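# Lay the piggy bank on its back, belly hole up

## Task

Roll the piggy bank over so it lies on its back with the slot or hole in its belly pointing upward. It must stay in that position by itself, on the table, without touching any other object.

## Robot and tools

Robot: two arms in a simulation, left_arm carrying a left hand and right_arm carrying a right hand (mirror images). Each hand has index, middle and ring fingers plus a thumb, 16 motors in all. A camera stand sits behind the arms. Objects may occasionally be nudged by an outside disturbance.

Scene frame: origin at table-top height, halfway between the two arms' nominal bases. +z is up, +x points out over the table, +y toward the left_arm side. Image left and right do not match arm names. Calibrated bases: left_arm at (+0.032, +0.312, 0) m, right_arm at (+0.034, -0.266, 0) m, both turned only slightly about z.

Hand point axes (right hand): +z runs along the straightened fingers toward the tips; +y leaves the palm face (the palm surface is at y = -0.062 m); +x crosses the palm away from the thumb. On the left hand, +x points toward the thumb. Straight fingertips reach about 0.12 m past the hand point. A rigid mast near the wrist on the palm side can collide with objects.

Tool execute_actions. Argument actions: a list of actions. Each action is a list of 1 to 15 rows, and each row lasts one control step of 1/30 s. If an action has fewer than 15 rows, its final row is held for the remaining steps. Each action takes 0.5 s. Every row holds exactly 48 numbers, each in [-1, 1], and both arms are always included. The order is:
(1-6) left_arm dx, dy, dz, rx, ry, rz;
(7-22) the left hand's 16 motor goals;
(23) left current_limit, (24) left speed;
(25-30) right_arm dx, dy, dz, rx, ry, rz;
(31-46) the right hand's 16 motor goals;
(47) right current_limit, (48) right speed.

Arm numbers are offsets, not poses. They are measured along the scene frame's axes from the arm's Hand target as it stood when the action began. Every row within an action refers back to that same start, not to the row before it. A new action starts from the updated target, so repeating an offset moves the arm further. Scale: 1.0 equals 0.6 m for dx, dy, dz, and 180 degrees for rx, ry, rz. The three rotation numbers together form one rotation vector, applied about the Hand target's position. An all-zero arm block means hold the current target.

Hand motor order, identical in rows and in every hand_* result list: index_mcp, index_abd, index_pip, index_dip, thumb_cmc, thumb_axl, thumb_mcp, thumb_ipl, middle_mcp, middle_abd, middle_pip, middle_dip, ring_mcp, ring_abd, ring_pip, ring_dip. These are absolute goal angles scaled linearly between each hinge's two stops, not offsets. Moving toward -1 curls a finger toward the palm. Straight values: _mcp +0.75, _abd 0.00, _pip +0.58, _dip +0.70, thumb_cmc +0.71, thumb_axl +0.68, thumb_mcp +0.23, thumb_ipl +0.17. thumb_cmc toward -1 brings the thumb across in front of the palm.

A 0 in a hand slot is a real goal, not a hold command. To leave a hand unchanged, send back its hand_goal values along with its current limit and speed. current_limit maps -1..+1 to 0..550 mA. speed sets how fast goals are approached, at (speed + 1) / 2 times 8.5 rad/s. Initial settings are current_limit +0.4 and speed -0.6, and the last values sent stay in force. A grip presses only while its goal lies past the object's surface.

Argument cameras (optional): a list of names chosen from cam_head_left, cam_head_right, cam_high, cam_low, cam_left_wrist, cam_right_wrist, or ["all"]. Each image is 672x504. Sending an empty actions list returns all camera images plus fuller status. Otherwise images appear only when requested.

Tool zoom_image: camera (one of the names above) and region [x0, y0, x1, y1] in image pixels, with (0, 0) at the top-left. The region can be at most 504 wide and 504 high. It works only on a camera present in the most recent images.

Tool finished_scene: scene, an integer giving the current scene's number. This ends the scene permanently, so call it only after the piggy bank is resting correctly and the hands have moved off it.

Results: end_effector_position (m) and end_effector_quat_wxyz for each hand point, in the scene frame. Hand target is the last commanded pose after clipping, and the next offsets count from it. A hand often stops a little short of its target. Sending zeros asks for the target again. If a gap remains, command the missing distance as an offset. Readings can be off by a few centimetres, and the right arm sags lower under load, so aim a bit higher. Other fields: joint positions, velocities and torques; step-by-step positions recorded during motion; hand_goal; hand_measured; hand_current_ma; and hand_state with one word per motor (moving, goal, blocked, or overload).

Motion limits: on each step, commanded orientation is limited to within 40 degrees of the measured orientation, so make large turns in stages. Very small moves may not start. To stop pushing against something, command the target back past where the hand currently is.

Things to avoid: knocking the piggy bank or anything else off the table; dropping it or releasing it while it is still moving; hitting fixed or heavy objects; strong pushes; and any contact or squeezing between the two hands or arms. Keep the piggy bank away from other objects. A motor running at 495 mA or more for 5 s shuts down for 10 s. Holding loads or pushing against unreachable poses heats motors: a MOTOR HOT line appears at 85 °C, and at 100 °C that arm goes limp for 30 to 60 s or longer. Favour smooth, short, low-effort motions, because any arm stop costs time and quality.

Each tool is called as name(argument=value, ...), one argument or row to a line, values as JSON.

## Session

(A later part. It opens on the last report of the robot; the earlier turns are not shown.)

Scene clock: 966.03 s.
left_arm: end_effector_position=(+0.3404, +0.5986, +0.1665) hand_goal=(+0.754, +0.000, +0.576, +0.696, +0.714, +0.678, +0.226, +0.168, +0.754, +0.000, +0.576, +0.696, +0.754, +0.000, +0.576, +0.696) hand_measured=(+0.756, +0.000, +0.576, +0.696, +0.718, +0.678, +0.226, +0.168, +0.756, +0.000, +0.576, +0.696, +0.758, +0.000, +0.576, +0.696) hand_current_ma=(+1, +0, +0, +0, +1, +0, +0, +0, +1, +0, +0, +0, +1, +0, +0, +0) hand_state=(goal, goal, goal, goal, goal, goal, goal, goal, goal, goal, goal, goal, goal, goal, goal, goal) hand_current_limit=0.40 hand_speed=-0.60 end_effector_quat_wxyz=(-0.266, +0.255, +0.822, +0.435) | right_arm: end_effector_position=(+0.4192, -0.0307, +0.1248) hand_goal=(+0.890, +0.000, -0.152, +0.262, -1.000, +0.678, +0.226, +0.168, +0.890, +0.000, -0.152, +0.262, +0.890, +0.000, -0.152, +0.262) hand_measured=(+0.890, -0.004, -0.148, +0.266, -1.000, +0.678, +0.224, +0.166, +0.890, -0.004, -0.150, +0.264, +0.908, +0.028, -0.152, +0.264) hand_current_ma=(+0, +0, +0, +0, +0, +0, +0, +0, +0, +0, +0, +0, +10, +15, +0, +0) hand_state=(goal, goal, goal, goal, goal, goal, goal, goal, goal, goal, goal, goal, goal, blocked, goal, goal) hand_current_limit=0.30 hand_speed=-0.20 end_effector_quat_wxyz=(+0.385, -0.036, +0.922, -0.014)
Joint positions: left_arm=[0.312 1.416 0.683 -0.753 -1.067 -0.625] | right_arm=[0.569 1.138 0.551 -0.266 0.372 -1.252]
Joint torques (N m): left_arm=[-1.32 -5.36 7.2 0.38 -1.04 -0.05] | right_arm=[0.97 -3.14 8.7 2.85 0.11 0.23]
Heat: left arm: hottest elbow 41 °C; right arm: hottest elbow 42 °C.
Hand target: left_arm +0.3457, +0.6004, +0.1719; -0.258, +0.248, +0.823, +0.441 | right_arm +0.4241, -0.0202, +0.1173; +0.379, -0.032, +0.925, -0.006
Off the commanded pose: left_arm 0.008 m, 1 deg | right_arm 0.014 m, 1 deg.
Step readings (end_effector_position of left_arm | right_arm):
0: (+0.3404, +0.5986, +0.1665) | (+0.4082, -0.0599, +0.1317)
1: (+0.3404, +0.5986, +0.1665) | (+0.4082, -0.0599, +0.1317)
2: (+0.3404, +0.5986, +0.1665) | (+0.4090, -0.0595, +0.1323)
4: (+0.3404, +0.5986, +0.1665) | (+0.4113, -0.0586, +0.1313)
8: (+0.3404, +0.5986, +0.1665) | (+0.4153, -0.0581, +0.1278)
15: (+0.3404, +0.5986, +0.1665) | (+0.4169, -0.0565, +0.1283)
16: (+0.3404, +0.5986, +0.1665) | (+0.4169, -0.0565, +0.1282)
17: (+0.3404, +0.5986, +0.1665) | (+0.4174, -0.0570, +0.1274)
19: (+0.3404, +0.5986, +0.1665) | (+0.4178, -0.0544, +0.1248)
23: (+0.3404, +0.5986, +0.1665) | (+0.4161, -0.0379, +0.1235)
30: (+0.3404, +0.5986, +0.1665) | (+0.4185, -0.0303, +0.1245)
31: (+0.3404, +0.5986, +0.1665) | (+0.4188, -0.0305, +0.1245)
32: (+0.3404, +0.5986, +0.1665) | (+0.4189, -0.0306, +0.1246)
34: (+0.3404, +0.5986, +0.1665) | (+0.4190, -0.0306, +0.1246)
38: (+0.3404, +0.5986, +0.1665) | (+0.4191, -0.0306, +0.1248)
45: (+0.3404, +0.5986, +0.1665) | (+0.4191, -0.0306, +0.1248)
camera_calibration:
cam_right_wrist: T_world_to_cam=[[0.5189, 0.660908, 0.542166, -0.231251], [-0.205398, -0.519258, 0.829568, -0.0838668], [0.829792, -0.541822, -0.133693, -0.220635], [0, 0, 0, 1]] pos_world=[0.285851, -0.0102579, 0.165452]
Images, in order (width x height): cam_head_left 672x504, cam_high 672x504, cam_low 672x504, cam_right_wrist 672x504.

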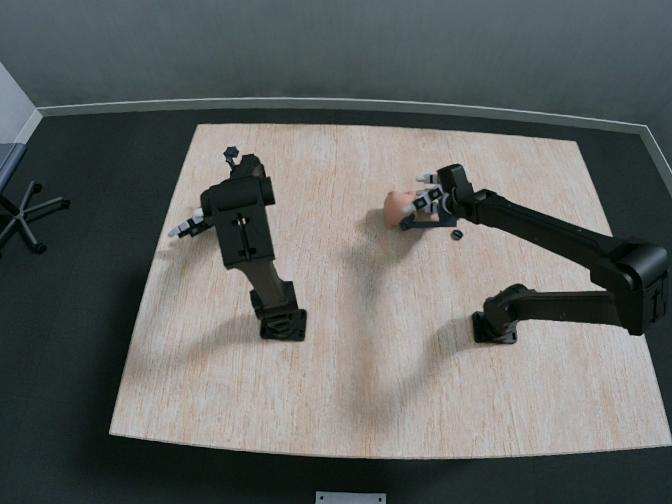

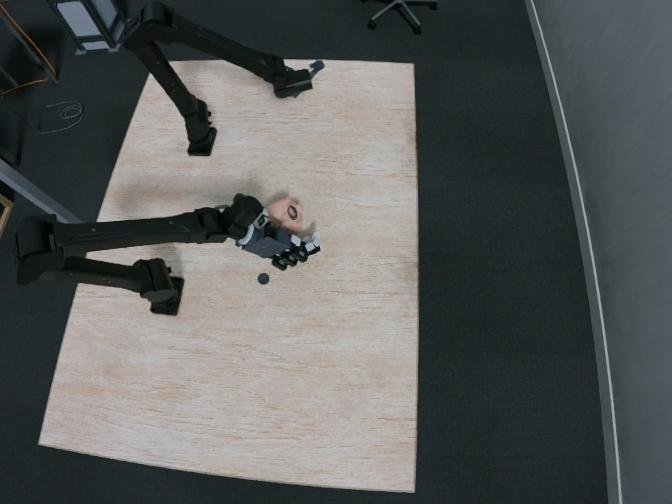

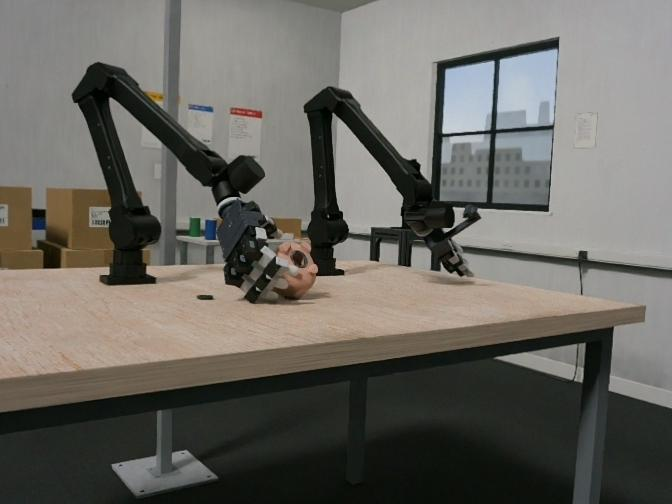

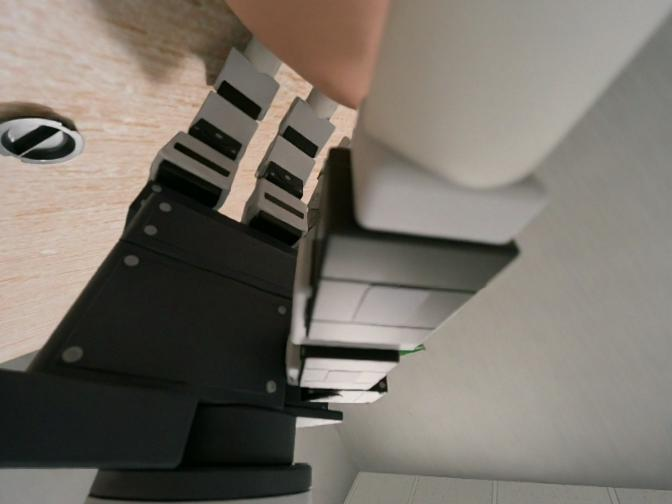

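execute_actions(
  actions=[
    [[0,0,0,0,0,0,0.754,0,0.576,0.696,0.714,0.678,0.226,0.168,0.754,0,0.576,0.696,0.754,0,0.576,0.696,0.4,-0.6,-0.005,0.02,0.012,0,0,0,0.7,0,0.05,0.24,-1,0.678,0.226,0.168,0.7,0,0.05,0.24,0.7,0,0.05,0.24,0.2,-0.7]],
    [[0,0,0,0,0,0,0.754,0,0.576,0.696,0.714,0.678,0.226,0.168,0.754,0,0.576,0.696,0.754,0,0.576,0.696,0.4,-0.6,0,0.01,0,0,0,0,0.54,0,0.2,0.22,-1,0.678,0.1,0.15,0.54,0,0.2,0.22,0.54,0,0.2,0.22,0.2,-0.75]],
    [[0,0,0,0,0,0,0.754,0,0.576,0.696,0.714,0.678,0.226,0.168,0.754,0,0.576,0.696,0.754,0,0.576,0.696,0.4,-0.6,0,0,0,0,0,0,0.54,0,0.2,0.22,-1,0.678,-0.03,0.13,0.54,0,0.2,0.22,0.54,0,0.2,0.22,0.2,-0.75]],
  ],
  cameras=["cam_low", "cam_right_wrist", "cam_high", "cam_head_left"],
)

zoom_image(
  camera="cam_high",
  region=[220, 150, 380, 290],
)

zoom_image(
  camera="cam_low",
  region=[200, 190, 380, 320],
)

zoom_image(
  camera="cam_head_left",
  region=[340, 120, 480, 250],
)

Scene clock: 991.17 s.
left_arm: end_effector_position=(+0.3404, +0.5986, +0.1665) hand_goal=(+0.754, +0.000, +0.576, +0.696, +0.714, +0.678, +0.226, +0.168, +0.754, +0.000, +0.576, +0.696, +0.754, +0.000, +0.576, +0.696) hand_measured=(+0.756, +0.000, +0.576, +0.696, +0.718, +0.678, +0.226, +0.168, +0.756, +0.000, +0.576, +0.696, +0.758, +0.000, +0.576, +0.696) hand_current_ma=(+1, +0, +0, +0, +1, +0, +0, +0, +1, +0, +0, +0, +1, +0, +0, +0) hand_state=(goal, goal, goal, goal, goal, goal, goal, goal, goal, goal, goal, goal, goal, goal, goal, goal) hand_current_limit=0.40 hand_speed=-0.60 end_effector_quat_wxyz=(-0.266, +0.255, +0.822, +0.435) | right_arm: end_effector_position=(+0.4176, -0.0115, +0.1277) hand_goal=(+0.540, +0.000, +0.200, +0.220, -1.000, +0.678, -0.030, +0.130, +0.540, +0.000, +0.200, +0.220, +0.540, +0.000, +0.200, +0.220) hand_measured=(+0.544, -0.004, +0.198, +0.224, -1.000, +0.678, +0.004, +0.138, +0.544, -0.004, +0.198, +0.224, +0.566, +0.024, +0.216, +0.226) hand_current_ma=(+1, +0, +0, +1, +0, +0, +45, +3, +1, +0, +0, +0, +20, +12, +8, +1) hand_state=(goal, goal, goal, goal, goal, goal, blocked, goal, goal, goal, goal, goal, blocked, blocked, goal, goal) hand_current_limit=0.20 hand_speed=-0.75 end_effector_quat_wxyz=(+0.389, -0.033, +0.921, -0.007)
Joint positions: left_arm=[0.312 1.416 0.683 -0.753 -1.067 -0.625] | right_arm=[0.623 1.16 0.569 -0.266 0.399 -1.203]
Joint torques (N m): left_arm=[-0.56 -5.83 7.38 0.4 -1.06 -0.05] | right_arm=[1.38 -4.6 9.81 1.2 0.19 0.23]
Heat: left arm: hottest elbow 41 °C; right arm: hottest elbow 43 °C.
Hand target: left_arm +0.3457, +0.6004, +0.1719; -0.258, +0.248, +0.823, +0.441 | right_arm +0.4211, -0.0021, +0.1246; +0.379, -0.032, +0.925, -0.006
Off the commanded pose: left_arm 0.008 m, 1 deg | right_arm 0.010 m, 1 deg.
Step readings (end_effector_position of left_arm | right_arm):
0: (+0.3404, +0.5986, +0.1665) | (+0.4192, -0.0307, +0.1248)
1: (+0.3404, +0.5986, +0.1665) | (+0.4194, -0.0309, +0.1248)
2: (+0.3404, +0.5986, +0.1665) | (+0.4196, -0.0309, +0.1250)
4: (+0.3404, +0.5986, +0.1665) | (+0.4194, -0.0287, +0.1257)
8: (+0.3404, +0.5986, +0.1665) | (+0.4169, -0.0197, +0.1270)
15: (+0.3404, +0.5986, +0.1665) | (+0.4166, -0.0168, +0.1275)
16: (+0.3404, +0.5986, +0.1665) | (+0.4168, -0.0171, +0.1275)
17: (+0.3404, +0.5986, +0.1665) | (+0.4170, -0.0174, +0.1274)
19: (+0.3404, +0.5986, +0.1665) | (+0.4175, -0.0171, +0.1271)
23: (+0.3404, +0.5986, +0.1665) | (+0.4175, -0.0135, +0.1267)
30: (+0.3404, +0.5986, +0.1665) | (+0.4177, -0.0128, +0.1268)
31: (+0.3404, +0.5986, +0.1665) | (+0.4177, -0.0128, +0.1268)
32: (+0.3404, +0.5986, +0.1665) | (+0.4178, -0.0128, +0.1269)
34: (+0.3404, +0.5986, +0.1665) | (+0.4178, -0.0128, +0.1269)
38: (+0.3404, +0.5986, +0.1665) | (+0.4175, -0.0115, +0.1276)
45: (+0.3404, +0.5986, +0.1665) | (+0.4176, -0.0115, +0.1277)
camera_calibration:
cam_right_wrist: T_world_to_cam=[[0.514017, 0.653249, 0.555925, -0.244429], [-0.21066, -0.532113, 0.820047, -0.0733572], [0.83151, -0.53863, -0.135902, -0.208854], [0, 0, 0, 1]] pos_world=[0.283851, 0.00814349, 0.167657]
Images, in order (width x height): cam_head_left 672x504, cam_high 672x504, cam_low 672x504, cam_right_wrist 672x504.

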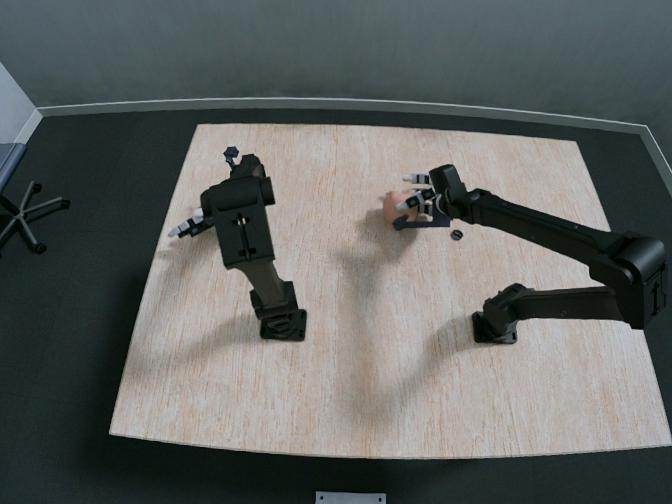

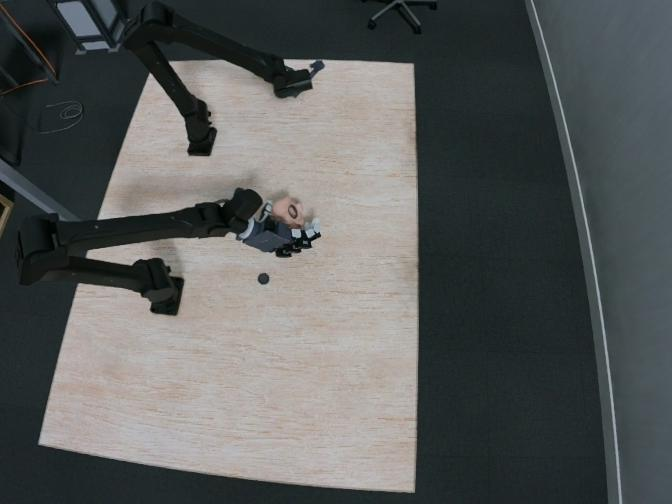

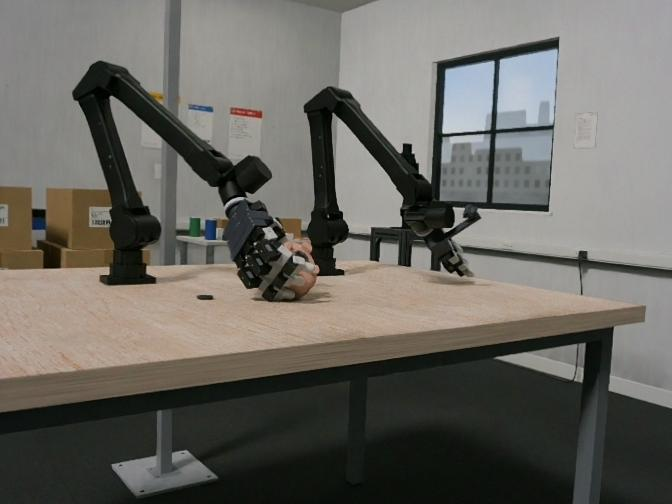

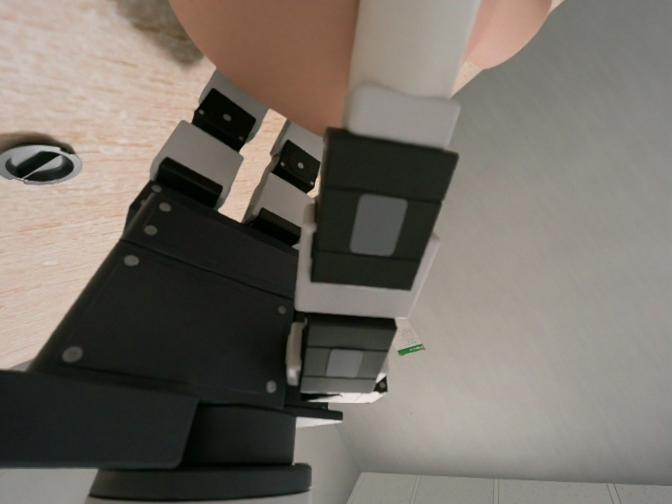

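Scaled by 3.150 from the camera's 672x504 image, which has a finer 960x720 frame.

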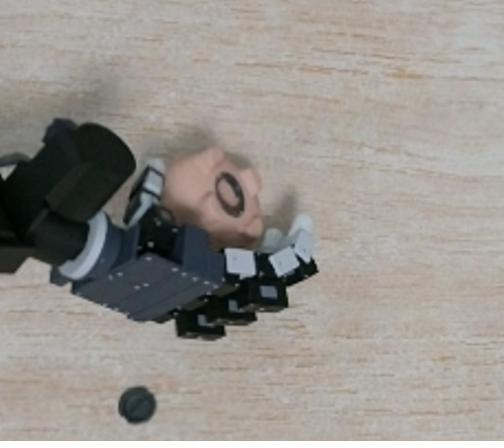

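Scaled by 2.800 from the camera's 672x504 image, which has a finer 960x720 frame.

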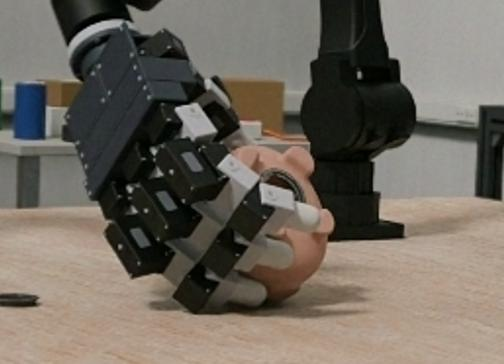

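Scaled by 3.600 from the camera's 672x504 image, which has a finer 960x720 frame.

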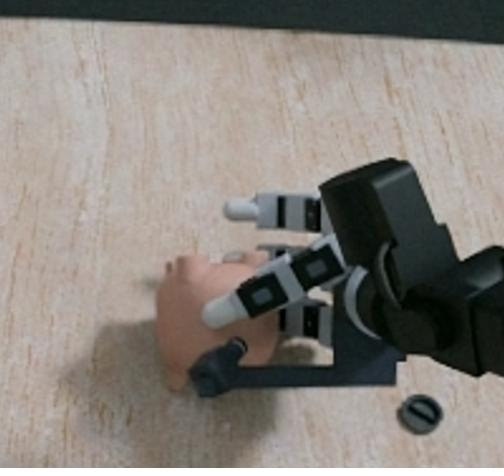

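execute_actions(
  actions=[
    [[0,0,0,0,0,0,0.754,0,0.576,0.696,0.714,0.678,0.226,0.168,0.754,0,0.576,0.696,0.754,0,0.576,0.696,0.4,-0.6,0,0,0,0,0,0,0.54,0,0.2,0.22,-1,0.678,-0.1,0.1,0.42,0,0.12,0.18,0.48,0,0.16,0.2,0.2,-0.7]],
    [[0,0,0,0,0,0,0.754,0,0.576,0.696,0.714,0.678,0.226,0.168,0.754,0,0.576,0.696,0.754,0,0.576,0.696,0.4,-0.6,0,0,0,0,0,0,0.54,0,0.2,0.22,-1,0.678,-0.25,0.05,0.3,0,0.05,0.12,0.4,0,0.1,0.15,0.25,-0.7]],
    [[0,0,0,0,0,0,0.754,0,0.576,0.696,0.714,0.678,0.226,0.168,0.754,0,0.576,0.696,0.754,0,0.576,0.696,0.4,-0.6,0,0,0,0,0,0,0.54,0,0.2,0.22,-1,0.678,-0.3,0.05,0.3,0,0.05,0.12,0.35,0,0.08,0.12,0.25,-0.7]],
  ],
  cameras=["cam_low", "cam_right_wrist", "cam_high", "cam_head_left"],
)

zoom_image(
  camera="cam_high",
  region=[220, 150, 380, 290],
)

zoom_image(
  camera="cam_low",
  region=[200, 190, 380, 320],
)

zoom_image(
  camera="cam_head_left",
  region=[340, 120, 480, 250],
)

Scene clock: 1006.53 s.
left_arm: end_effector_position=(+0.3404, +0.5986, +0.1665) hand_goal=(+0.754, +0.000, +0.576, +0.696, +0.714, +0.678, +0.226, +0.168, +0.754, +0.000, +0.576, +0.696, +0.754, +0.000, +0.576, +0.696) hand_measured=(+0.756, +0.000, +0.576, +0.696, +0.718, +0.678, +0.226, +0.168, +0.756, +0.000, +0.576, +0.696, +0.758, +0.000, +0.576, +0.696) hand_current_ma=(+1, +0, +0, +0, +1, +0, +0, +0, +1, +0, +0, +0, +1, +0, +0, +0) hand_state=(goal, goal, goal, goal, goal, goal, goal, goal, goal, goal, goal, goal, goal, goal, goal, goal) hand_current_limit=0.40 hand_speed=-0.60 end_effector_quat_wxyz=(-0.266, +0.255, +0.822, +0.435) | right_arm: end_effector_position=(+0.4182, -0.0124, +0.1270) hand_goal=(+0.540, +0.000, +0.200, +0.220, -1.000, +0.678, -0.300, +0.050, +0.300, +0.000, +0.050, +0.120, +0.350, +0.000, +0.080, +0.120) hand_measured=(+0.544, -0.004, +0.198, +0.224, -0.998, +0.678, -0.004, +0.134, +0.498, -0.004, +0.152, +0.178, +0.552, +0.022, +0.204, +0.196) hand_current_ma=(+1, +0, +0, +1, +0, +0, +344, +241, +344, +0, +200, +76, +344, +11, +278, +122) hand_state=(goal, goal, goal, goal, goal, goal, blocked, blocked, blocked, goal, blocked, blocked, blocked, blocked, blocked, blocked) hand_current_limit=0.25 hand_speed=-0.70 end_effector_quat_wxyz=(+0.389, -0.032, +0.920, -0.010)
Joint positions: left_arm=[0.312 1.416 0.683 -0.753 -1.067 -0.625] | right_arm=[0.623 1.162 0.569 -0.266 0.405 -1.202]
Joint torques (N m): left_arm=[-0.97 -5.25 7.39 0.32 -0.98 -0.01] | right_arm=[1.32 -4.72 9.74 1.14 0.16 0.22]
Heat: left arm: hottest elbow 41 °C; right arm: hottest elbow 43 °C.
Hand target: left_arm +0.3457, +0.6004, +0.1719; -0.258, +0.248, +0.823, +0.441 | right_arm +0.4211, -0.0021, +0.1245; +0.378, -0.032, +0.925, -0.006
Off the commanded pose: left_arm 0.008 m, 1 deg | right_arm 0.011 m, 1 deg.
Step readings (end_effector_position of left_arm | right_arm):
0: (+0.3404, +0.5986, +0.1665) | (+0.4176, -0.0115, +0.1277)
1: (+0.3404, +0.5986, +0.1665) | (+0.4176, -0.0115, +0.1277)
2: (+0.3404, +0.5986, +0.1665) | (+0.4177, -0.0115, +0.1278)
4: (+0.3404, +0.5986, +0.1665) | (+0.4179, -0.0118, +0.1276)
8: (+0.3404, +0.5986, +0.1665) | (+0.4180, -0.0120, +0.1275)
15: (+0.3404, +0.5986, +0.1665) | (+0.4180, -0.0120, +0.1275)
16: (+0.3404, +0.5986, +0.1665) | (+0.4180, -0.0120, +0.1275)
17: (+0.3404, +0.5986, +0.1665) | (+0.4183, -0.0125, +0.1275)
19: (+0.3404, +0.5986, +0.1665) | (+0.4182, -0.0124, +0.1270)
23: (+0.3404, +0.5986, +0.1665) | (+0.4182, -0.0124, +0.1270)
30: (+0.3404, +0.5986, +0.1665) | (+0.4182, -0.0124, +0.1270)
31: (+0.3404, +0.5986, +0.1665) | (+0.4182, -0.0124, +0.1270)
32: (+0.3404, +0.5986, +0.1665) | (+0.4182, -0.0124, +0.1270)
34: (+0.3404, +0.5986, +0.1665) | (+0.4182, -0.0124, +0.1270)
38: (+0.3404, +0.5986, +0.1665) | (+0.4182, -0.0124, +0.1270)
45: (+0.3404, +0.5986, +0.1665) | (+0.4182, -0.0124, +0.1270)
camera_calibration:
cam_right_wrist: T_world_to_cam=[[0.516513, 0.652954, 0.553954, -0.244606], [-0.214, -0.527968, 0.82186, -0.0718999], [0.829107, -0.543048, -0.13297, -0.209383], [0, 0, 0, 1]] pos_world=[0.284557, 0.00805075, 0.166751]
Images, in order (width x height): cam_head_left 672x504, cam_high 672x504, cam_low 672x504, cam_right_wrist 672x504.

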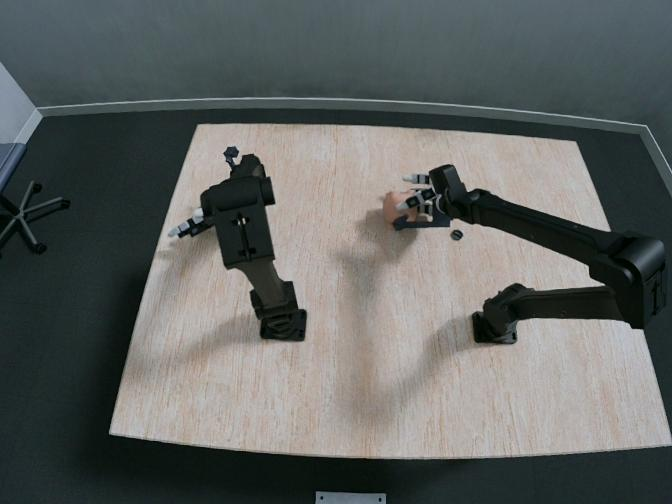

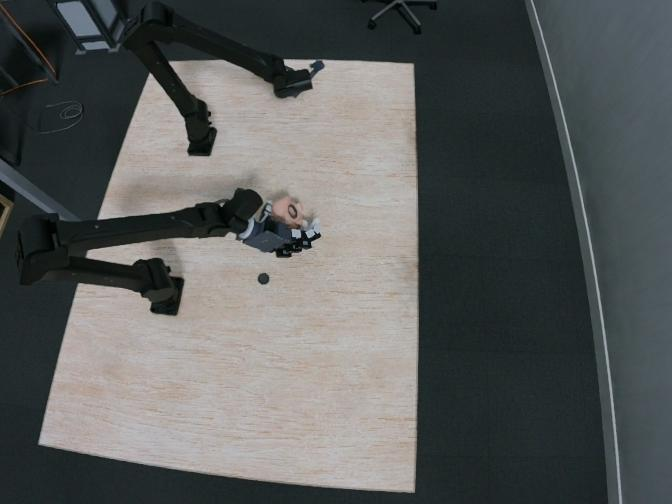

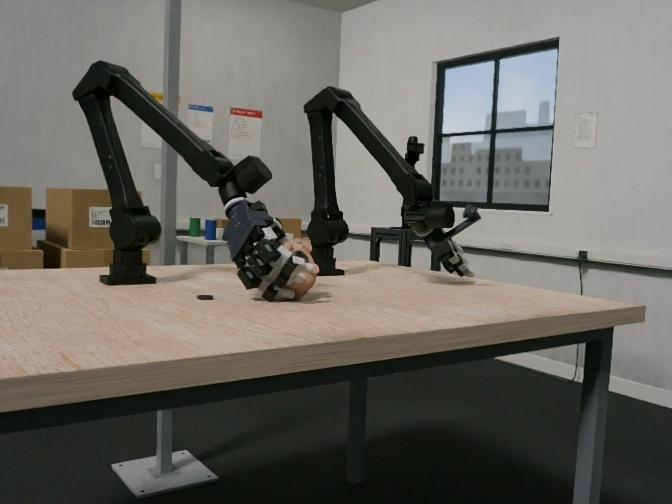

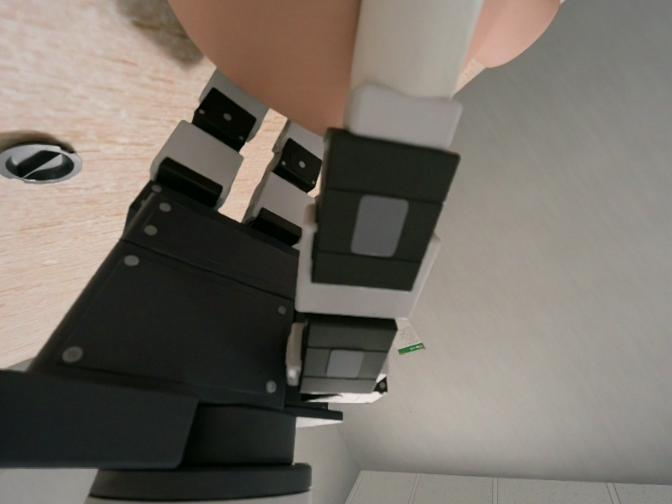

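Scaled by 3.150 from the camera's 672x504 image, which has a finer 960x720 frame.

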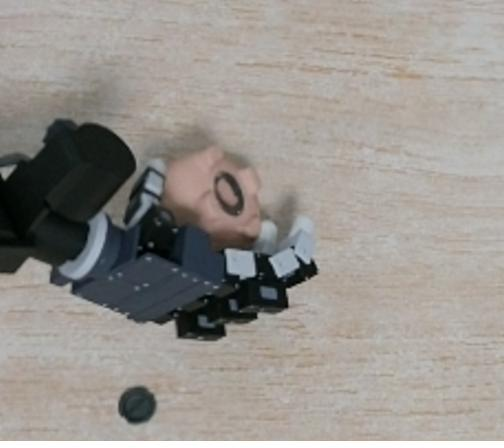

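Scaled by 2.800 from the camera's 672x504 image, which has a finer 960x720 frame.

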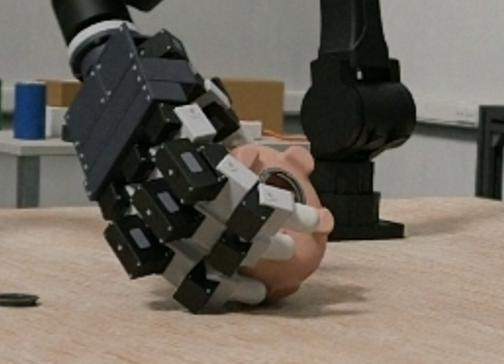

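Scaled by 3.600 from the camera's 672x504 image, which has a finer 960x720 frame.

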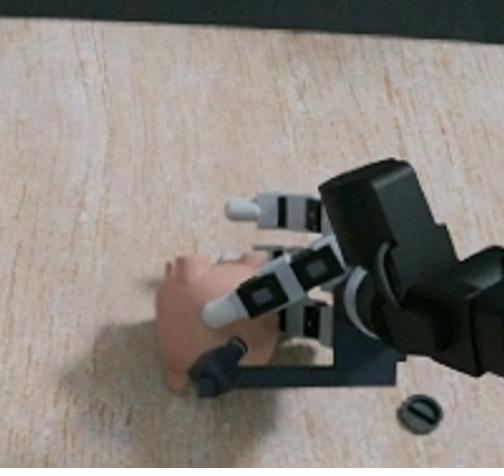

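execute_actions(
  actions=[
    [[0,0,0,0,0,0,0.754,0,0.576,0.696,0.714,0.678,0.226,0.168,0.754,0,0.576,0.696,0.754,0,0.576,0.696,0.4,-0.6,0,0,0.07,0,0,0,0.54,0,0.2,0.22,-1,0.678,-0.3,0.05,0.3,0,0.05,0.12,0.35,0,0.08,0.12,0.3,-0.7]],
    [[0,0,0,0,0,0,0.754,0,0.576,0.696,0.714,0.678,0.226,0.168,0.754,0,0.576,0.696,0.754,0,0.576,0.696,0.4,-0.6,0,0,0.07,0,0,0,0.54,0,0.2,0.22,-1,0.678,-0.3,0.05,0.3,0,0.05,0.12,0.35,0,0.08,0.12,0.3,-0.7]],
  ],
  cameras=["cam_low", "cam_right_wrist", "cam_high", "cam_head_left"],
)

zoom_image(
  camera="cam_low",
  region=[200, 170, 380, 300],
)

Scene clock: 1016.63 s.
left_arm: end_effector_position=(+0.3404, +0.5986, +0.1665) hand_goal=(+0.754, +0.000, +0.576, +0.696, +0.714, +0.678, +0.226, +0.168, +0.754, +0.000, +0.576, +0.696, +0.754, +0.000, +0.576, +0.696) hand_measured=(+0.756, +0.000, +0.576, +0.696, +0.718, +0.678, +0.226, +0.168, +0.756, +0.000, +0.576, +0.696, +0.758, +0.000, +0.576, +0.696) hand_current_ma=(+1, +0, +0, +0, +1, +0, +0, +0, +1, +0, +0, +0, +1, +0, +0, +0) hand_state=(goal, goal, goal, goal, goal, goal, goal, goal, goal, goal, goal, goal, goal, goal, goal, goal) hand_current_limit=0.40 hand_speed=-0.60 end_effector_quat_wxyz=(-0.266, +0.255, +0.822, +0.435) | right_arm: end_effector_position=(+0.4131, -0.0121, +0.1829) hand_goal=(+0.540, +0.000, +0.200, +0.220, -1.000, +0.678, -0.300, +0.050, +0.300, +0.000, +0.050, +0.120, +0.350, +0.000, +0.080, +0.120) hand_measured=(+0.544, -0.004, +0.198, +0.224, -0.994, +0.678, -0.004, +0.134, +0.498, -0.008, +0.152, +0.178, +0.552, +0.010, +0.202, +0.194) hand_current_ma=(+1, +0, +0, +1, +1, +0, +357, +241, +357, -2, +198, +75, +357, +3, +270, +115) hand_state=(goal, goal, goal, goal, goal, goal, blocked, blocked, blocked, goal, blocked, blocked, blocked, goal, blocked, blocked) hand_current_limit=0.30 hand_speed=-0.70 end_effector_quat_wxyz=(+0.364, -0.041, +0.930, -0.019)
Joint positions: left_arm=[0.312 1.416 0.683 -0.753 -1.067 -0.625] | right_arm=[0.626 1.069 0.706 -0.556 0.395 -1.202]
Joint torques (N m): left_arm=[-0.44 -6.53 7.34 0.27 -1.05 -0.01] | right_arm=[0.91 -7.3 11.84 1.36 0.16 0.21]
Heat: left arm: hottest elbow 41 °C; right arm: hottest elbow 43 °C.
Hand target: left_arm +0.3457, +0.6004, +0.1719; -0.258, +0.248, +0.823, +0.441 | right_arm +0.4210, -0.0021, +0.2084; +0.378, -0.032, +0.925, -0.006
Off the commanded pose: left_arm 0.008 m, 1 deg | right_arm 0.029 m, 3 deg.
Step readings (end_effector_position of left_arm | right_arm):
0: (+0.3404, +0.5986, +0.1665) | (+0.4182, -0.0124, +0.1270)
1: (+0.3404, +0.5986, +0.1665) | (+0.4184, -0.0123, +0.1272)
2: (+0.3404, +0.5986, +0.1665) | (+0.4181, -0.0125, +0.1269)
4: (+0.3404, +0.5986, +0.1665) | (+0.4164, -0.0115, +0.1276)
8: (+0.3404, +0.5986, +0.1665) | (+0.4118, -0.0140, +0.1295)
15: (+0.3404, +0.5986, +0.1665) | (+0.4100, -0.0142, +0.1342)
16: (+0.3404, +0.5986, +0.1665) | (+0.4101, -0.0142, +0.1347)
17: (+0.3404, +0.5986, +0.1665) | (+0.4095, -0.0145, +0.1350)
19: (+0.3404, +0.5986, +0.1665) | (+0.4079, -0.0156, +0.1390)
23: (+0.3404, +0.5986, +0.1665) | (+0.4095, -0.0145, +0.1621)
30: (+0.3404, +0.5986, +0.1665) | (+0.4142, -0.0114, +0.1845)
camera_calibration:
cam_right_wrist: T_world_to_cam=[[0.539266, 0.671673, 0.507984, -0.273838], [-0.164237, -0.507744, 0.845708, -0.143517], [0.825965, -0.539491, -0.163495, -0.190606], [0, 0, 0, 1]] pos_world=[0.281535, 0.00822925, 0.229316]
Images, in order (width x height): cam_head_left 672x504, cam_high 672x504, cam_low 672x504, cam_right_wrist 672x504.

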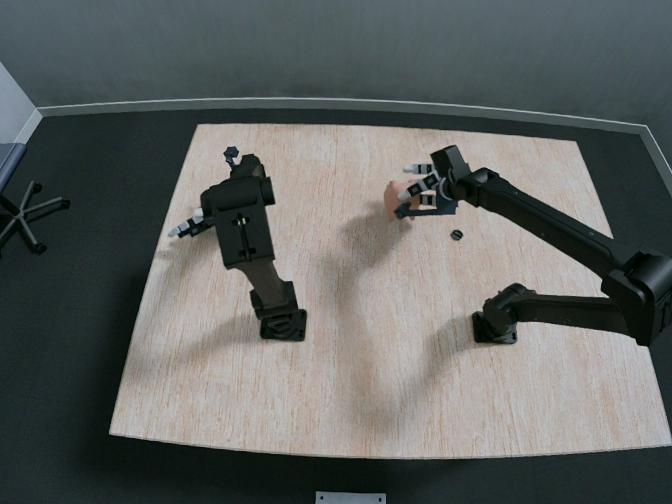

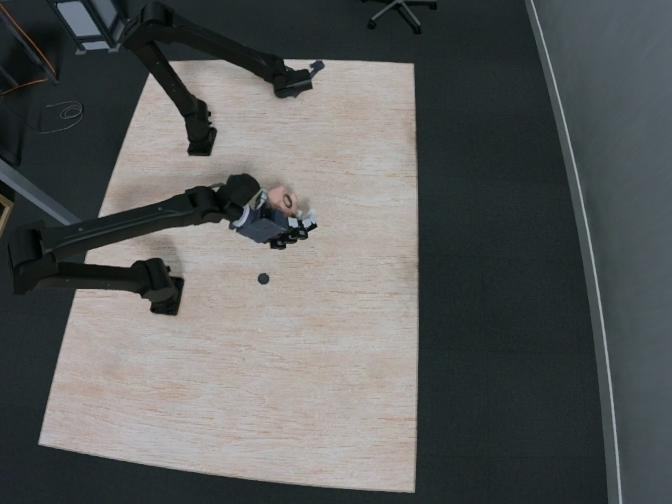

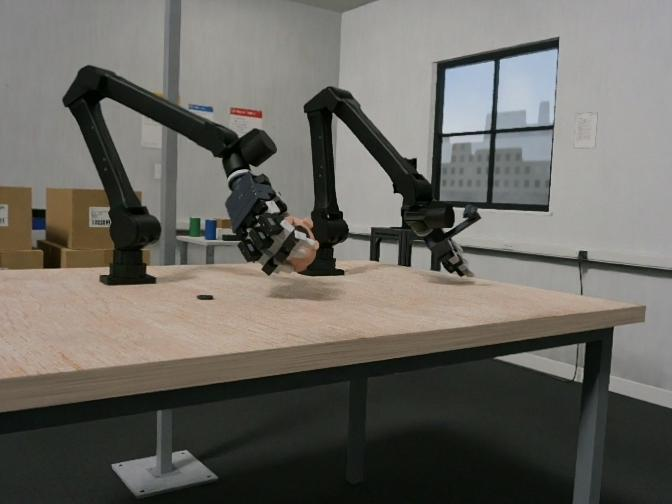

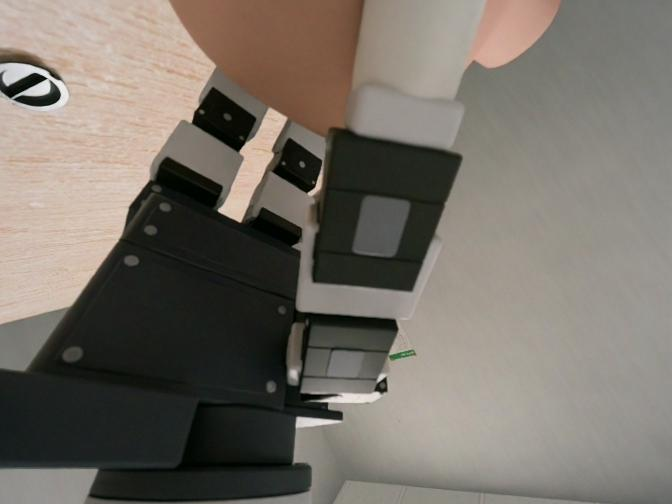

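Scaled by 2.800 from the camera's 672x504 image, which has a finer 960x720 frame.

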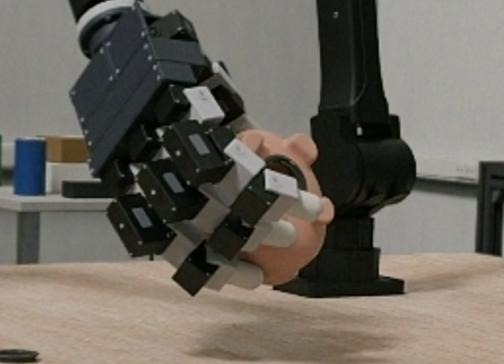

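execute_actions(
  actions=[
    [[0,0,0,0,0,0,0.754,0,0.576,0.696,0.714,0.678,0.226,0.168,0.754,0,0.576,0.696,0.754,0,0.576,0.696,0.4,-0.6,0,0,0.04,0,-0.085,0,0.54,0,0.2,0.22,-1,0.678,-0.3,0.05,0.3,0,0.05,0.12,0.35,0,0.08,0.12,0.3,-0.7]],
    [[0,0,0,0,0,0,0.754,0,0.576,0.696,0.714,0.678,0.226,0.168,0.754,0,0.576,0.696,0.754,0,0.576,0.696,0.4,-0.6,0,0,0,0,-0.085,0,0.54,0,0.2,0.22,-1,0.678,-0.3,0.05,0.3,0,0.05,0.12,0.35,0,0.08,0.12,0.3,-0.7]],
    [[0,0,0,0,0,0,0.754,0,0.576,0.696,0.714,0.678,0.226,0.168,0.754,0,0.576,0.696,0.754,0,0.576,0.696,0.4,-0.6,0,0,0,0,-0.085,0,0.54,0,0.2,0.22,-1,0.678,-0.3,0.05,0.3,0,0.05,0.12,0.35,0,0.08,0.12,0.3,-0.7]],
    [[0,0,0,0,0,0,0.754,0,0.576,0.696,0.714,0.678,0.226,0.168,0.754,0,0.576,0.696,0.754,0,0.576,0.696,0.4,-0.6,0,0,-0.09,0,0,0,0.54,0,0.2,0.22,-1,0.678,-0.3,0.05,0.3,0,0.05,0.12,0.35,0,0.08,0.12,0.3,-0.7]],
  ],
  cameras=["cam_low", "cam_right_wrist", "cam_high", "cam_head_left"],
)

zoom_image(
  camera="cam_low",
  region=[200, 170, 380, 300],
)

zoom_image(
  camera="cam_high",
  region=[220, 150, 380, 290],
)

Scene clock: 1040.17 s.
left_arm: end_effector_position=(+0.3404, +0.5986, +0.1665) hand_goal=(+0.754, +0.000, +0.576, +0.696, +0.714, +0.678, +0.226, +0.168, +0.754, +0.000, +0.576, +0.696, +0.754, +0.000, +0.576, +0.696) hand_measured=(+0.756, +0.000, +0.576, +0.696, +0.718, +0.678, +0.226, +0.168, +0.756, +0.000, +0.576, +0.696, +0.758, +0.000, +0.576, +0.696) hand_current_ma=(+1, +0, +0, +0, +1, +0, +0, +0, +1, +0, +0, +0, +1, +0, +0, +0) hand_state=(goal, goal, goal, goal, goal, goal, goal, goal, goal, goal, goal, goal, goal, goal, goal, goal) hand_current_limit=0.40 hand_speed=-0.60 end_effector_quat_wxyz=(-0.266, +0.255, +0.822, +0.435) | right_arm: end_effector_position=(+0.4167, -0.0027, +0.1690) hand_goal=(+0.540, +0.000, +0.200, +0.220, -1.000, +0.678, -0.300, +0.050, +0.300, +0.000, +0.050, +0.120, +0.350, +0.000, +0.080, +0.120) hand_measured=(+0.542, -0.004, +0.198, +0.224, -0.996, +0.678, -0.004, +0.134, +0.498, -0.012, +0.152, +0.178, +0.552, +0.002, +0.198, +0.192) hand_current_ma=(+0, +0, +0, +0, +1, +0, +358, +241, +357, -4, +198, +75, +357, +0, +258, +108) hand_state=(goal, goal, goal, goal, goal, goal, blocked, blocked, blocked, goal, blocked, blocked, blocked, goal, blocked, blocked) hand_current_limit=0.30 hand_speed=-0.70 end_effector_quat_wxyz=(+0.695, -0.037, +0.718, -0.024)
Joint positions: left_arm=[0.312 1.416 0.683 -0.753 -1.067 -0.625] | right_arm=[0.724 1.464 0.295 1.126 0.674 -1.63]
Joint torques (N m): left_arm=[-0.38 -5.95 7.35 0.31 -0.97 -0.05] | right_arm=[-0.32 -6.83 5.27 5.2 -0.07 0]
Heat: left arm: hottest elbow 41 °C; right arm: hottest elbow 44 °C.
Hand target: left_arm +0.3457, +0.6004, +0.1719; -0.258, +0.248, +0.823, +0.441 | right_arm +0.4212, -0.0022, +0.1785; +0.709, -0.027, +0.704, -0.018
Off the commanded pose: left_arm 0.008 m, 1 deg | right_arm 0.011 m, 3 deg.
Step readings (end_effector_position of left_arm | right_arm):
0: (+0.3404, +0.5986, +0.1665) | (+0.4131, -0.0121, +0.1829)
1: (+0.3404, +0.5986, +0.1665) | (+0.4132, -0.0124, +0.1829)
2: (+0.3404, +0.5986, +0.1665) | (+0.4147, -0.0138, +0.1837)
4: (+0.3404, +0.5986, +0.1665) | (+0.4179, -0.0143, +0.1896)
8: (+0.3404, +0.5986, +0.1665) | (+0.4178, -0.0128, +0.2083)
15: (+0.3404, +0.5986, +0.1665) | (+0.4187, -0.0087, +0.2199)
16: (+0.3404, +0.5986, +0.1665) | (+0.4187, -0.0090, +0.2194)
17: (+0.3404, +0.5986, +0.1665) | (+0.4203, -0.0101, +0.2201)
19: (+0.3404, +0.5986, +0.1665) | (+0.4218, -0.0120, +0.2207)
23: (+0.3404, +0.5986, +0.1665) | (+0.4171, -0.0140, +0.2150)
30: (+0.3404, +0.5986, +0.1665) | (+0.4172, -0.0103, +0.2246)
31: (+0.3404, +0.5986, +0.1665) | (+0.4178, -0.0095, +0.2264)
32: (+0.3404, +0.5986, +0.1665) | (+0.4190, -0.0102, +0.2292)
34: (+0.3404, +0.5986, +0.1665) | (+0.4198, -0.0121, +0.2337)
38: (+0.3404, +0.5986, +0.1665) | (+0.4178, -0.0114, +0.2284)
45: (+0.3404, +0.5986, +0.1665) | (+0.4184, -0.0058, +0.2197)
46: (+0.3404, +0.5986, +0.1665) | (+0.4183, -0.0049, +0.2198)
47: (+0.3404, +0.5986, +0.1665) | (+0.4182, -0.0045, +0.2207)
49: (+0.3404, +0.5986, +0.1665) | (+0.4180, -0.0039, +0.2162)
53: (+0.3404, +0.5986, +0.1665) | (+0.4170, -0.0034, +0.1816)
60: (+0.3404, +0.5986, +0.1665) | (+0.4168, -0.0032, +0.1601)
camera_calibration:
cam_right_wrist: T_world_to_cam=[[0.00243159, 0.667355, 0.744735, -0.0913142], [-0.704923, -0.527085, 0.474621, 0.161615], [0.709279, -0.526136, 0.469153, -0.249008], [0, 0, 0, 1]] pos_world=[0.290764, 0.0151118, 0.108122]
Images, in order (width x height): cam_head_left 672x504, cam_high 672x504, cam_low 672x504, cam_right_wrist 672x504.

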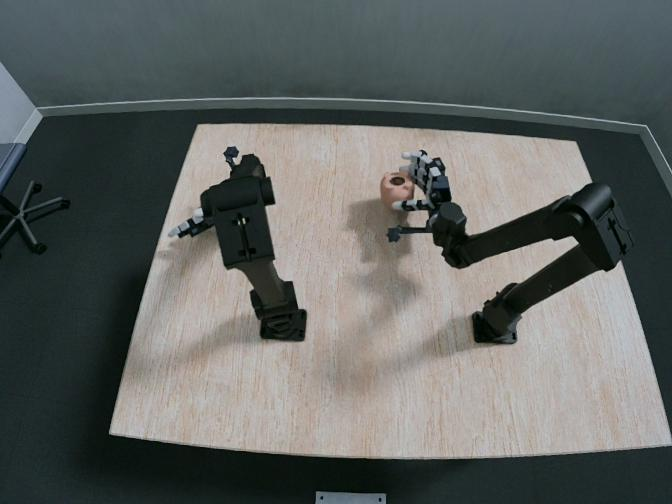

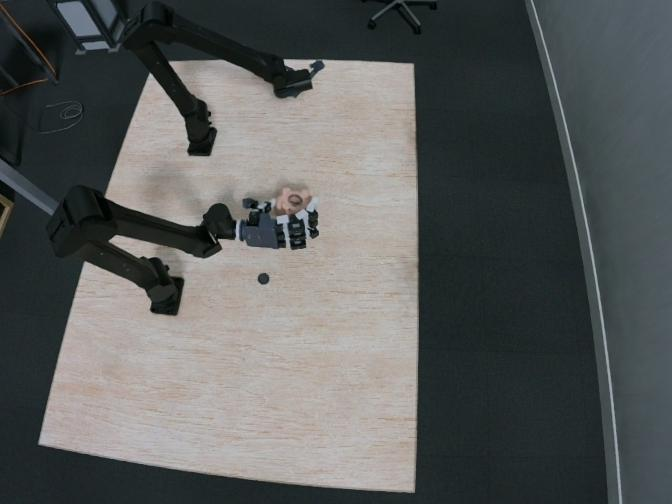

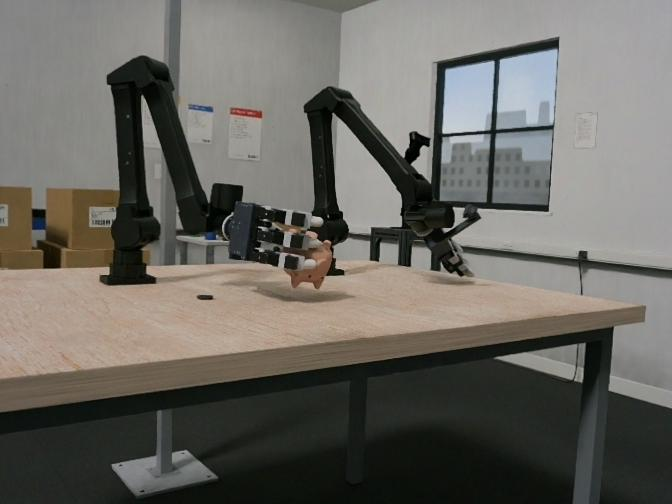

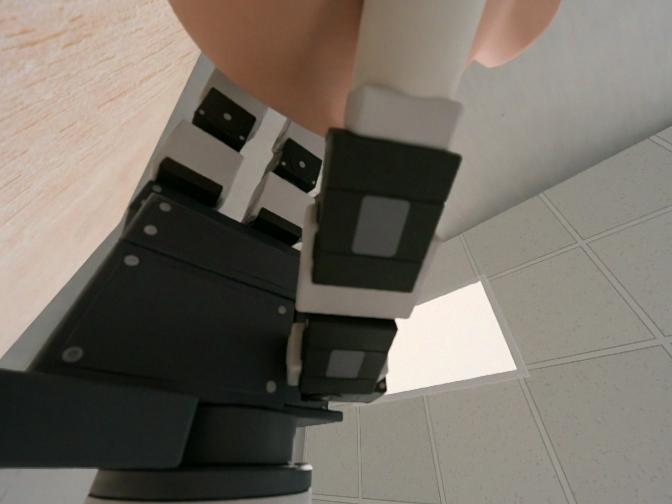

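Scaled by 2.800 from the camera's 672x504 image, which has a finer 960x720 frame.

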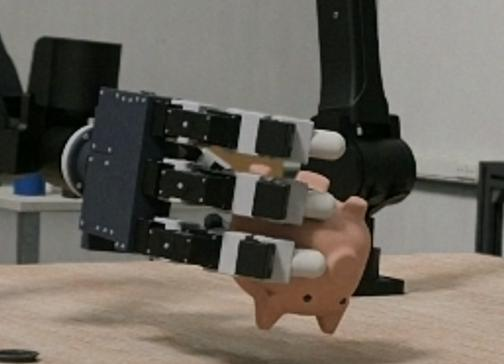

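Scaled by 3.150 from the camera's 672x504 image, which has a finer 960x720 frame.

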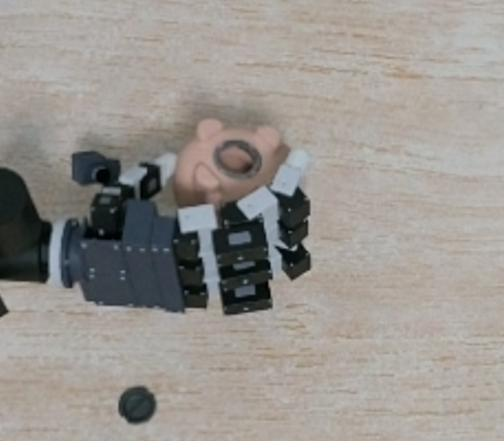

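execute_actions(
  actions=[
    [[0,0,0,0,0,0,0.754,0,0.576,0.696,0.714,0.678,0.226,0.168,0.754,0,0.576,0.696,0.754,0,0.576,0.696,0.4,-0.6,0,0,-0.05,0,0,0,0.54,0,0.2,0.22,-1,0.678,-0.3,0.05,0.3,0,0.05,0.12,0.35,0,0.08,0.12,0.3,-0.7]],
    [[0,0,0,0,0,0,0.754,0,0.576,0.696,0.714,0.678,0.226,0.168,0.754,0,0.576,0.696,0.754,0,0.576,0.696,0.4,-0.6,0,0,-0.01,0,0,0,0.54,0,0.2,0.22,-1,0.678,-0.3,0.05,0.3,0,0.05,0.12,0.35,0,0.08,0.12,0.3,-0.7]],
  ],
  cameras=["cam_low", "cam_right_wrist", "cam_high", "cam_head_left"],
)

zoom_image(
  camera="cam_low",
  region=[200, 190, 380, 320],
)

Scene clock: 1052.40 s.
left_arm: end_effector_position=(+0.3404, +0.5986, +0.1665) hand_goal=(+0.754, +0.000, +0.576, +0.696, +0.714, +0.678, +0.226, +0.168, +0.754, +0.000, +0.576, +0.696, +0.754, +0.000, +0.576, +0.696) hand_measured=(+0.756, +0.000, +0.576, +0.696, +0.718, +0.678, +0.226, +0.168, +0.756, +0.000, +0.576, +0.696, +0.758, +0.000, +0.576, +0.696) hand_current_ma=(+1, +0, +0, +0, +1, +0, +0, +0, +1, +0, +0, +0, +1, +0, +0, +0) hand_state=(goal, goal, goal, goal, goal, goal, goal, goal, goal, goal, goal, goal, goal, goal, goal, goal) hand_current_limit=0.40 hand_speed=-0.60 end_effector_quat_wxyz=(-0.266, +0.255, +0.822, +0.435) | right_arm: end_effector_position=(+0.4186, -0.0007, +0.1385) hand_goal=(+0.540, +0.000, +0.200, +0.220, -1.000, +0.678, -0.300, +0.050, +0.300, +0.000, +0.050, +0.120, +0.350, +0.000, +0.080, +0.120) hand_measured=(+0.540, -0.004, +0.198, +0.224, -0.984, +0.682, -0.004, +0.134, +0.494, -0.012, +0.148, +0.172, +0.552, +0.002, +0.194, +0.190) hand_current_ma=(+0, +0, +0, +0, +8, +1, +357, +241, +357, -4, +183, +61, +357, +0, +241, +102) hand_state=(goal, goal, goal, goal, goal, goal, blocked, blocked, blocked, goal, blocked, blocked, blocked, goal, blocked, blocked) hand_current_limit=0.30 hand_speed=-0.70 end_effector_quat_wxyz=(+0.700, -0.034, +0.713, -0.020)
Joint positions: left_arm=[0.312 1.416 0.683 -0.753 -1.067 -0.625] | right_arm=[0.724 1.661 0.295 1.341 0.672 -1.631]
Joint torques (N m): left_arm=[-0.62 -5.6 7.38 0.34 -1.03 -0.02] | right_arm=[-0.26 -7.59 3.44 5.05 -0.09 0]
Heat: left arm: hottest elbow 41 °C; right arm: hottest elbow 42 °C.
Hand target: left_arm +0.3457, +0.6004, +0.1719; -0.258, +0.248, +0.823, +0.441 | right_arm +0.4212, -0.0022, +0.1425; +0.709, -0.027, +0.704, -0.018
Off the commanded pose: left_arm 0.008 m, 1 deg | right_arm 0.005 m, 2 deg.
Step readings (end_effector_position of left_arm | right_arm):
0: (+0.3404, +0.5986, +0.1665) | (+0.4167, -0.0027, +0.1690)
1: (+0.3404, +0.5986, +0.1665) | (+0.4167, -0.0027, +0.1688)
2: (+0.3404, +0.5986, +0.1665) | (+0.4168, -0.0026, +0.1693)
4: (+0.3404, +0.5986, +0.1665) | (+0.4174, -0.0021, +0.1668)
8: (+0.3404, +0.5986, +0.1665) | (+0.4187, -0.0010, +0.1443)
15: (+0.3404, +0.5986, +0.1665) | (+0.4187, -0.0006, +0.1412)
16: (+0.3404, +0.5986, +0.1665) | (+0.4187, -0.0006, +0.1415)
17: (+0.3404, +0.5986, +0.1665) | (+0.4187, -0.0006, +0.1414)
19: (+0.3404, +0.5986, +0.1665) | (+0.4187, -0.0006, +0.1415)
23: (+0.3404, +0.5986, +0.1665) | (+0.4187, -0.0006, +0.1385)
30: (+0.3404, +0.5986, +0.1665) | (+0.4186, -0.0007, +0.1385)
camera_calibration:
cam_right_wrist: T_world_to_cam=[[-0.00912678, 0.659763, 0.751419, -0.0661443], [-0.710682, -0.532912, 0.459277, 0.183077], [0.703454, -0.529828, 0.473745, -0.233244], [0, 0, 0, 1]] pos_world=[0.293582, 0.017624, 0.0761174]
Images, in order (width x height): cam_head_left 672x504, cam_high 672x504, cam_low 672x504, cam_right_wrist 672x504.

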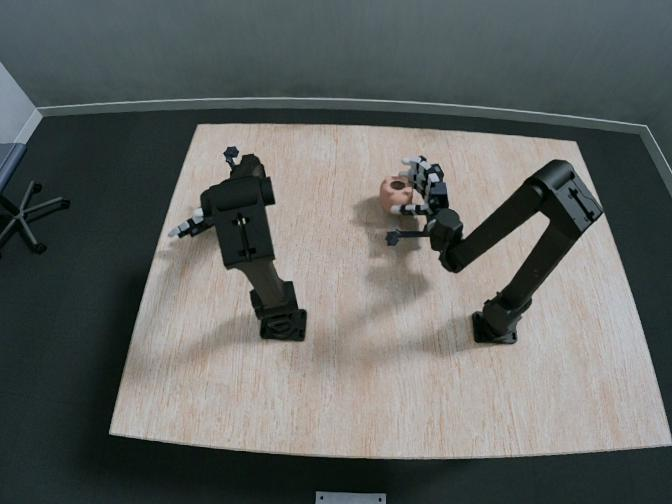

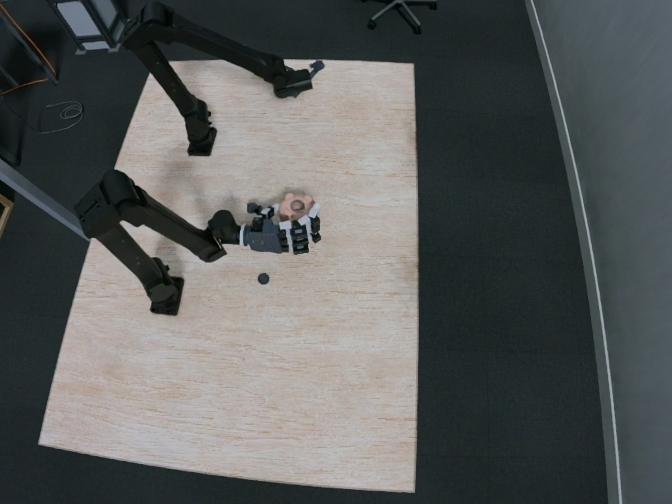

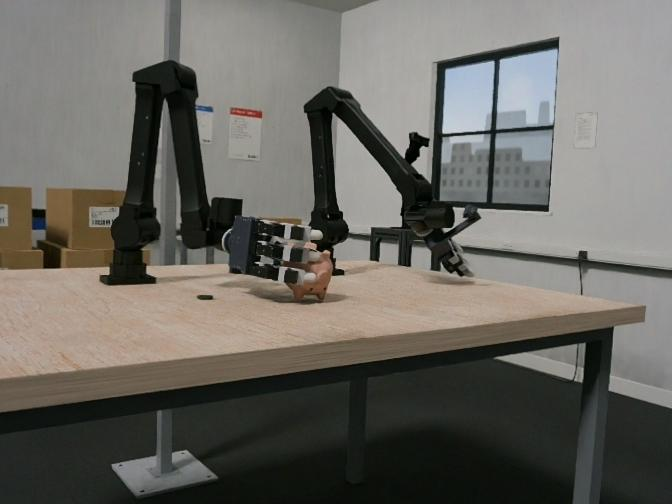

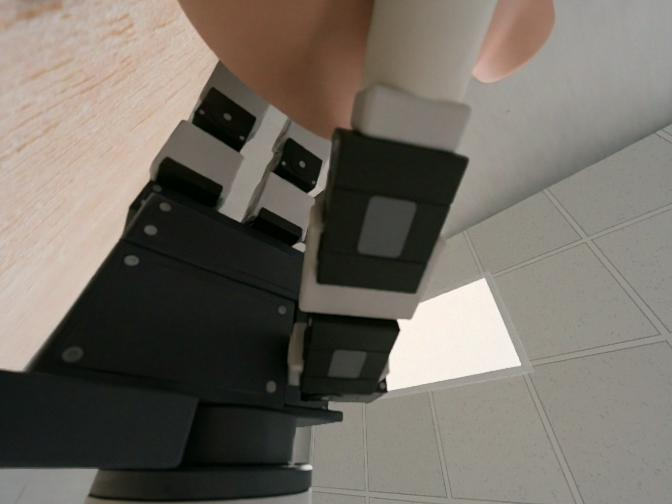

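Scaled by 2.800 from the camera's 672x504 image, which has a finer 960x720 frame.

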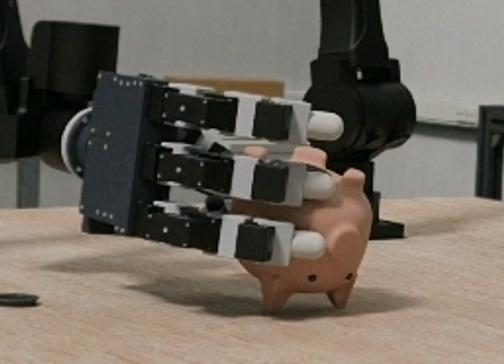

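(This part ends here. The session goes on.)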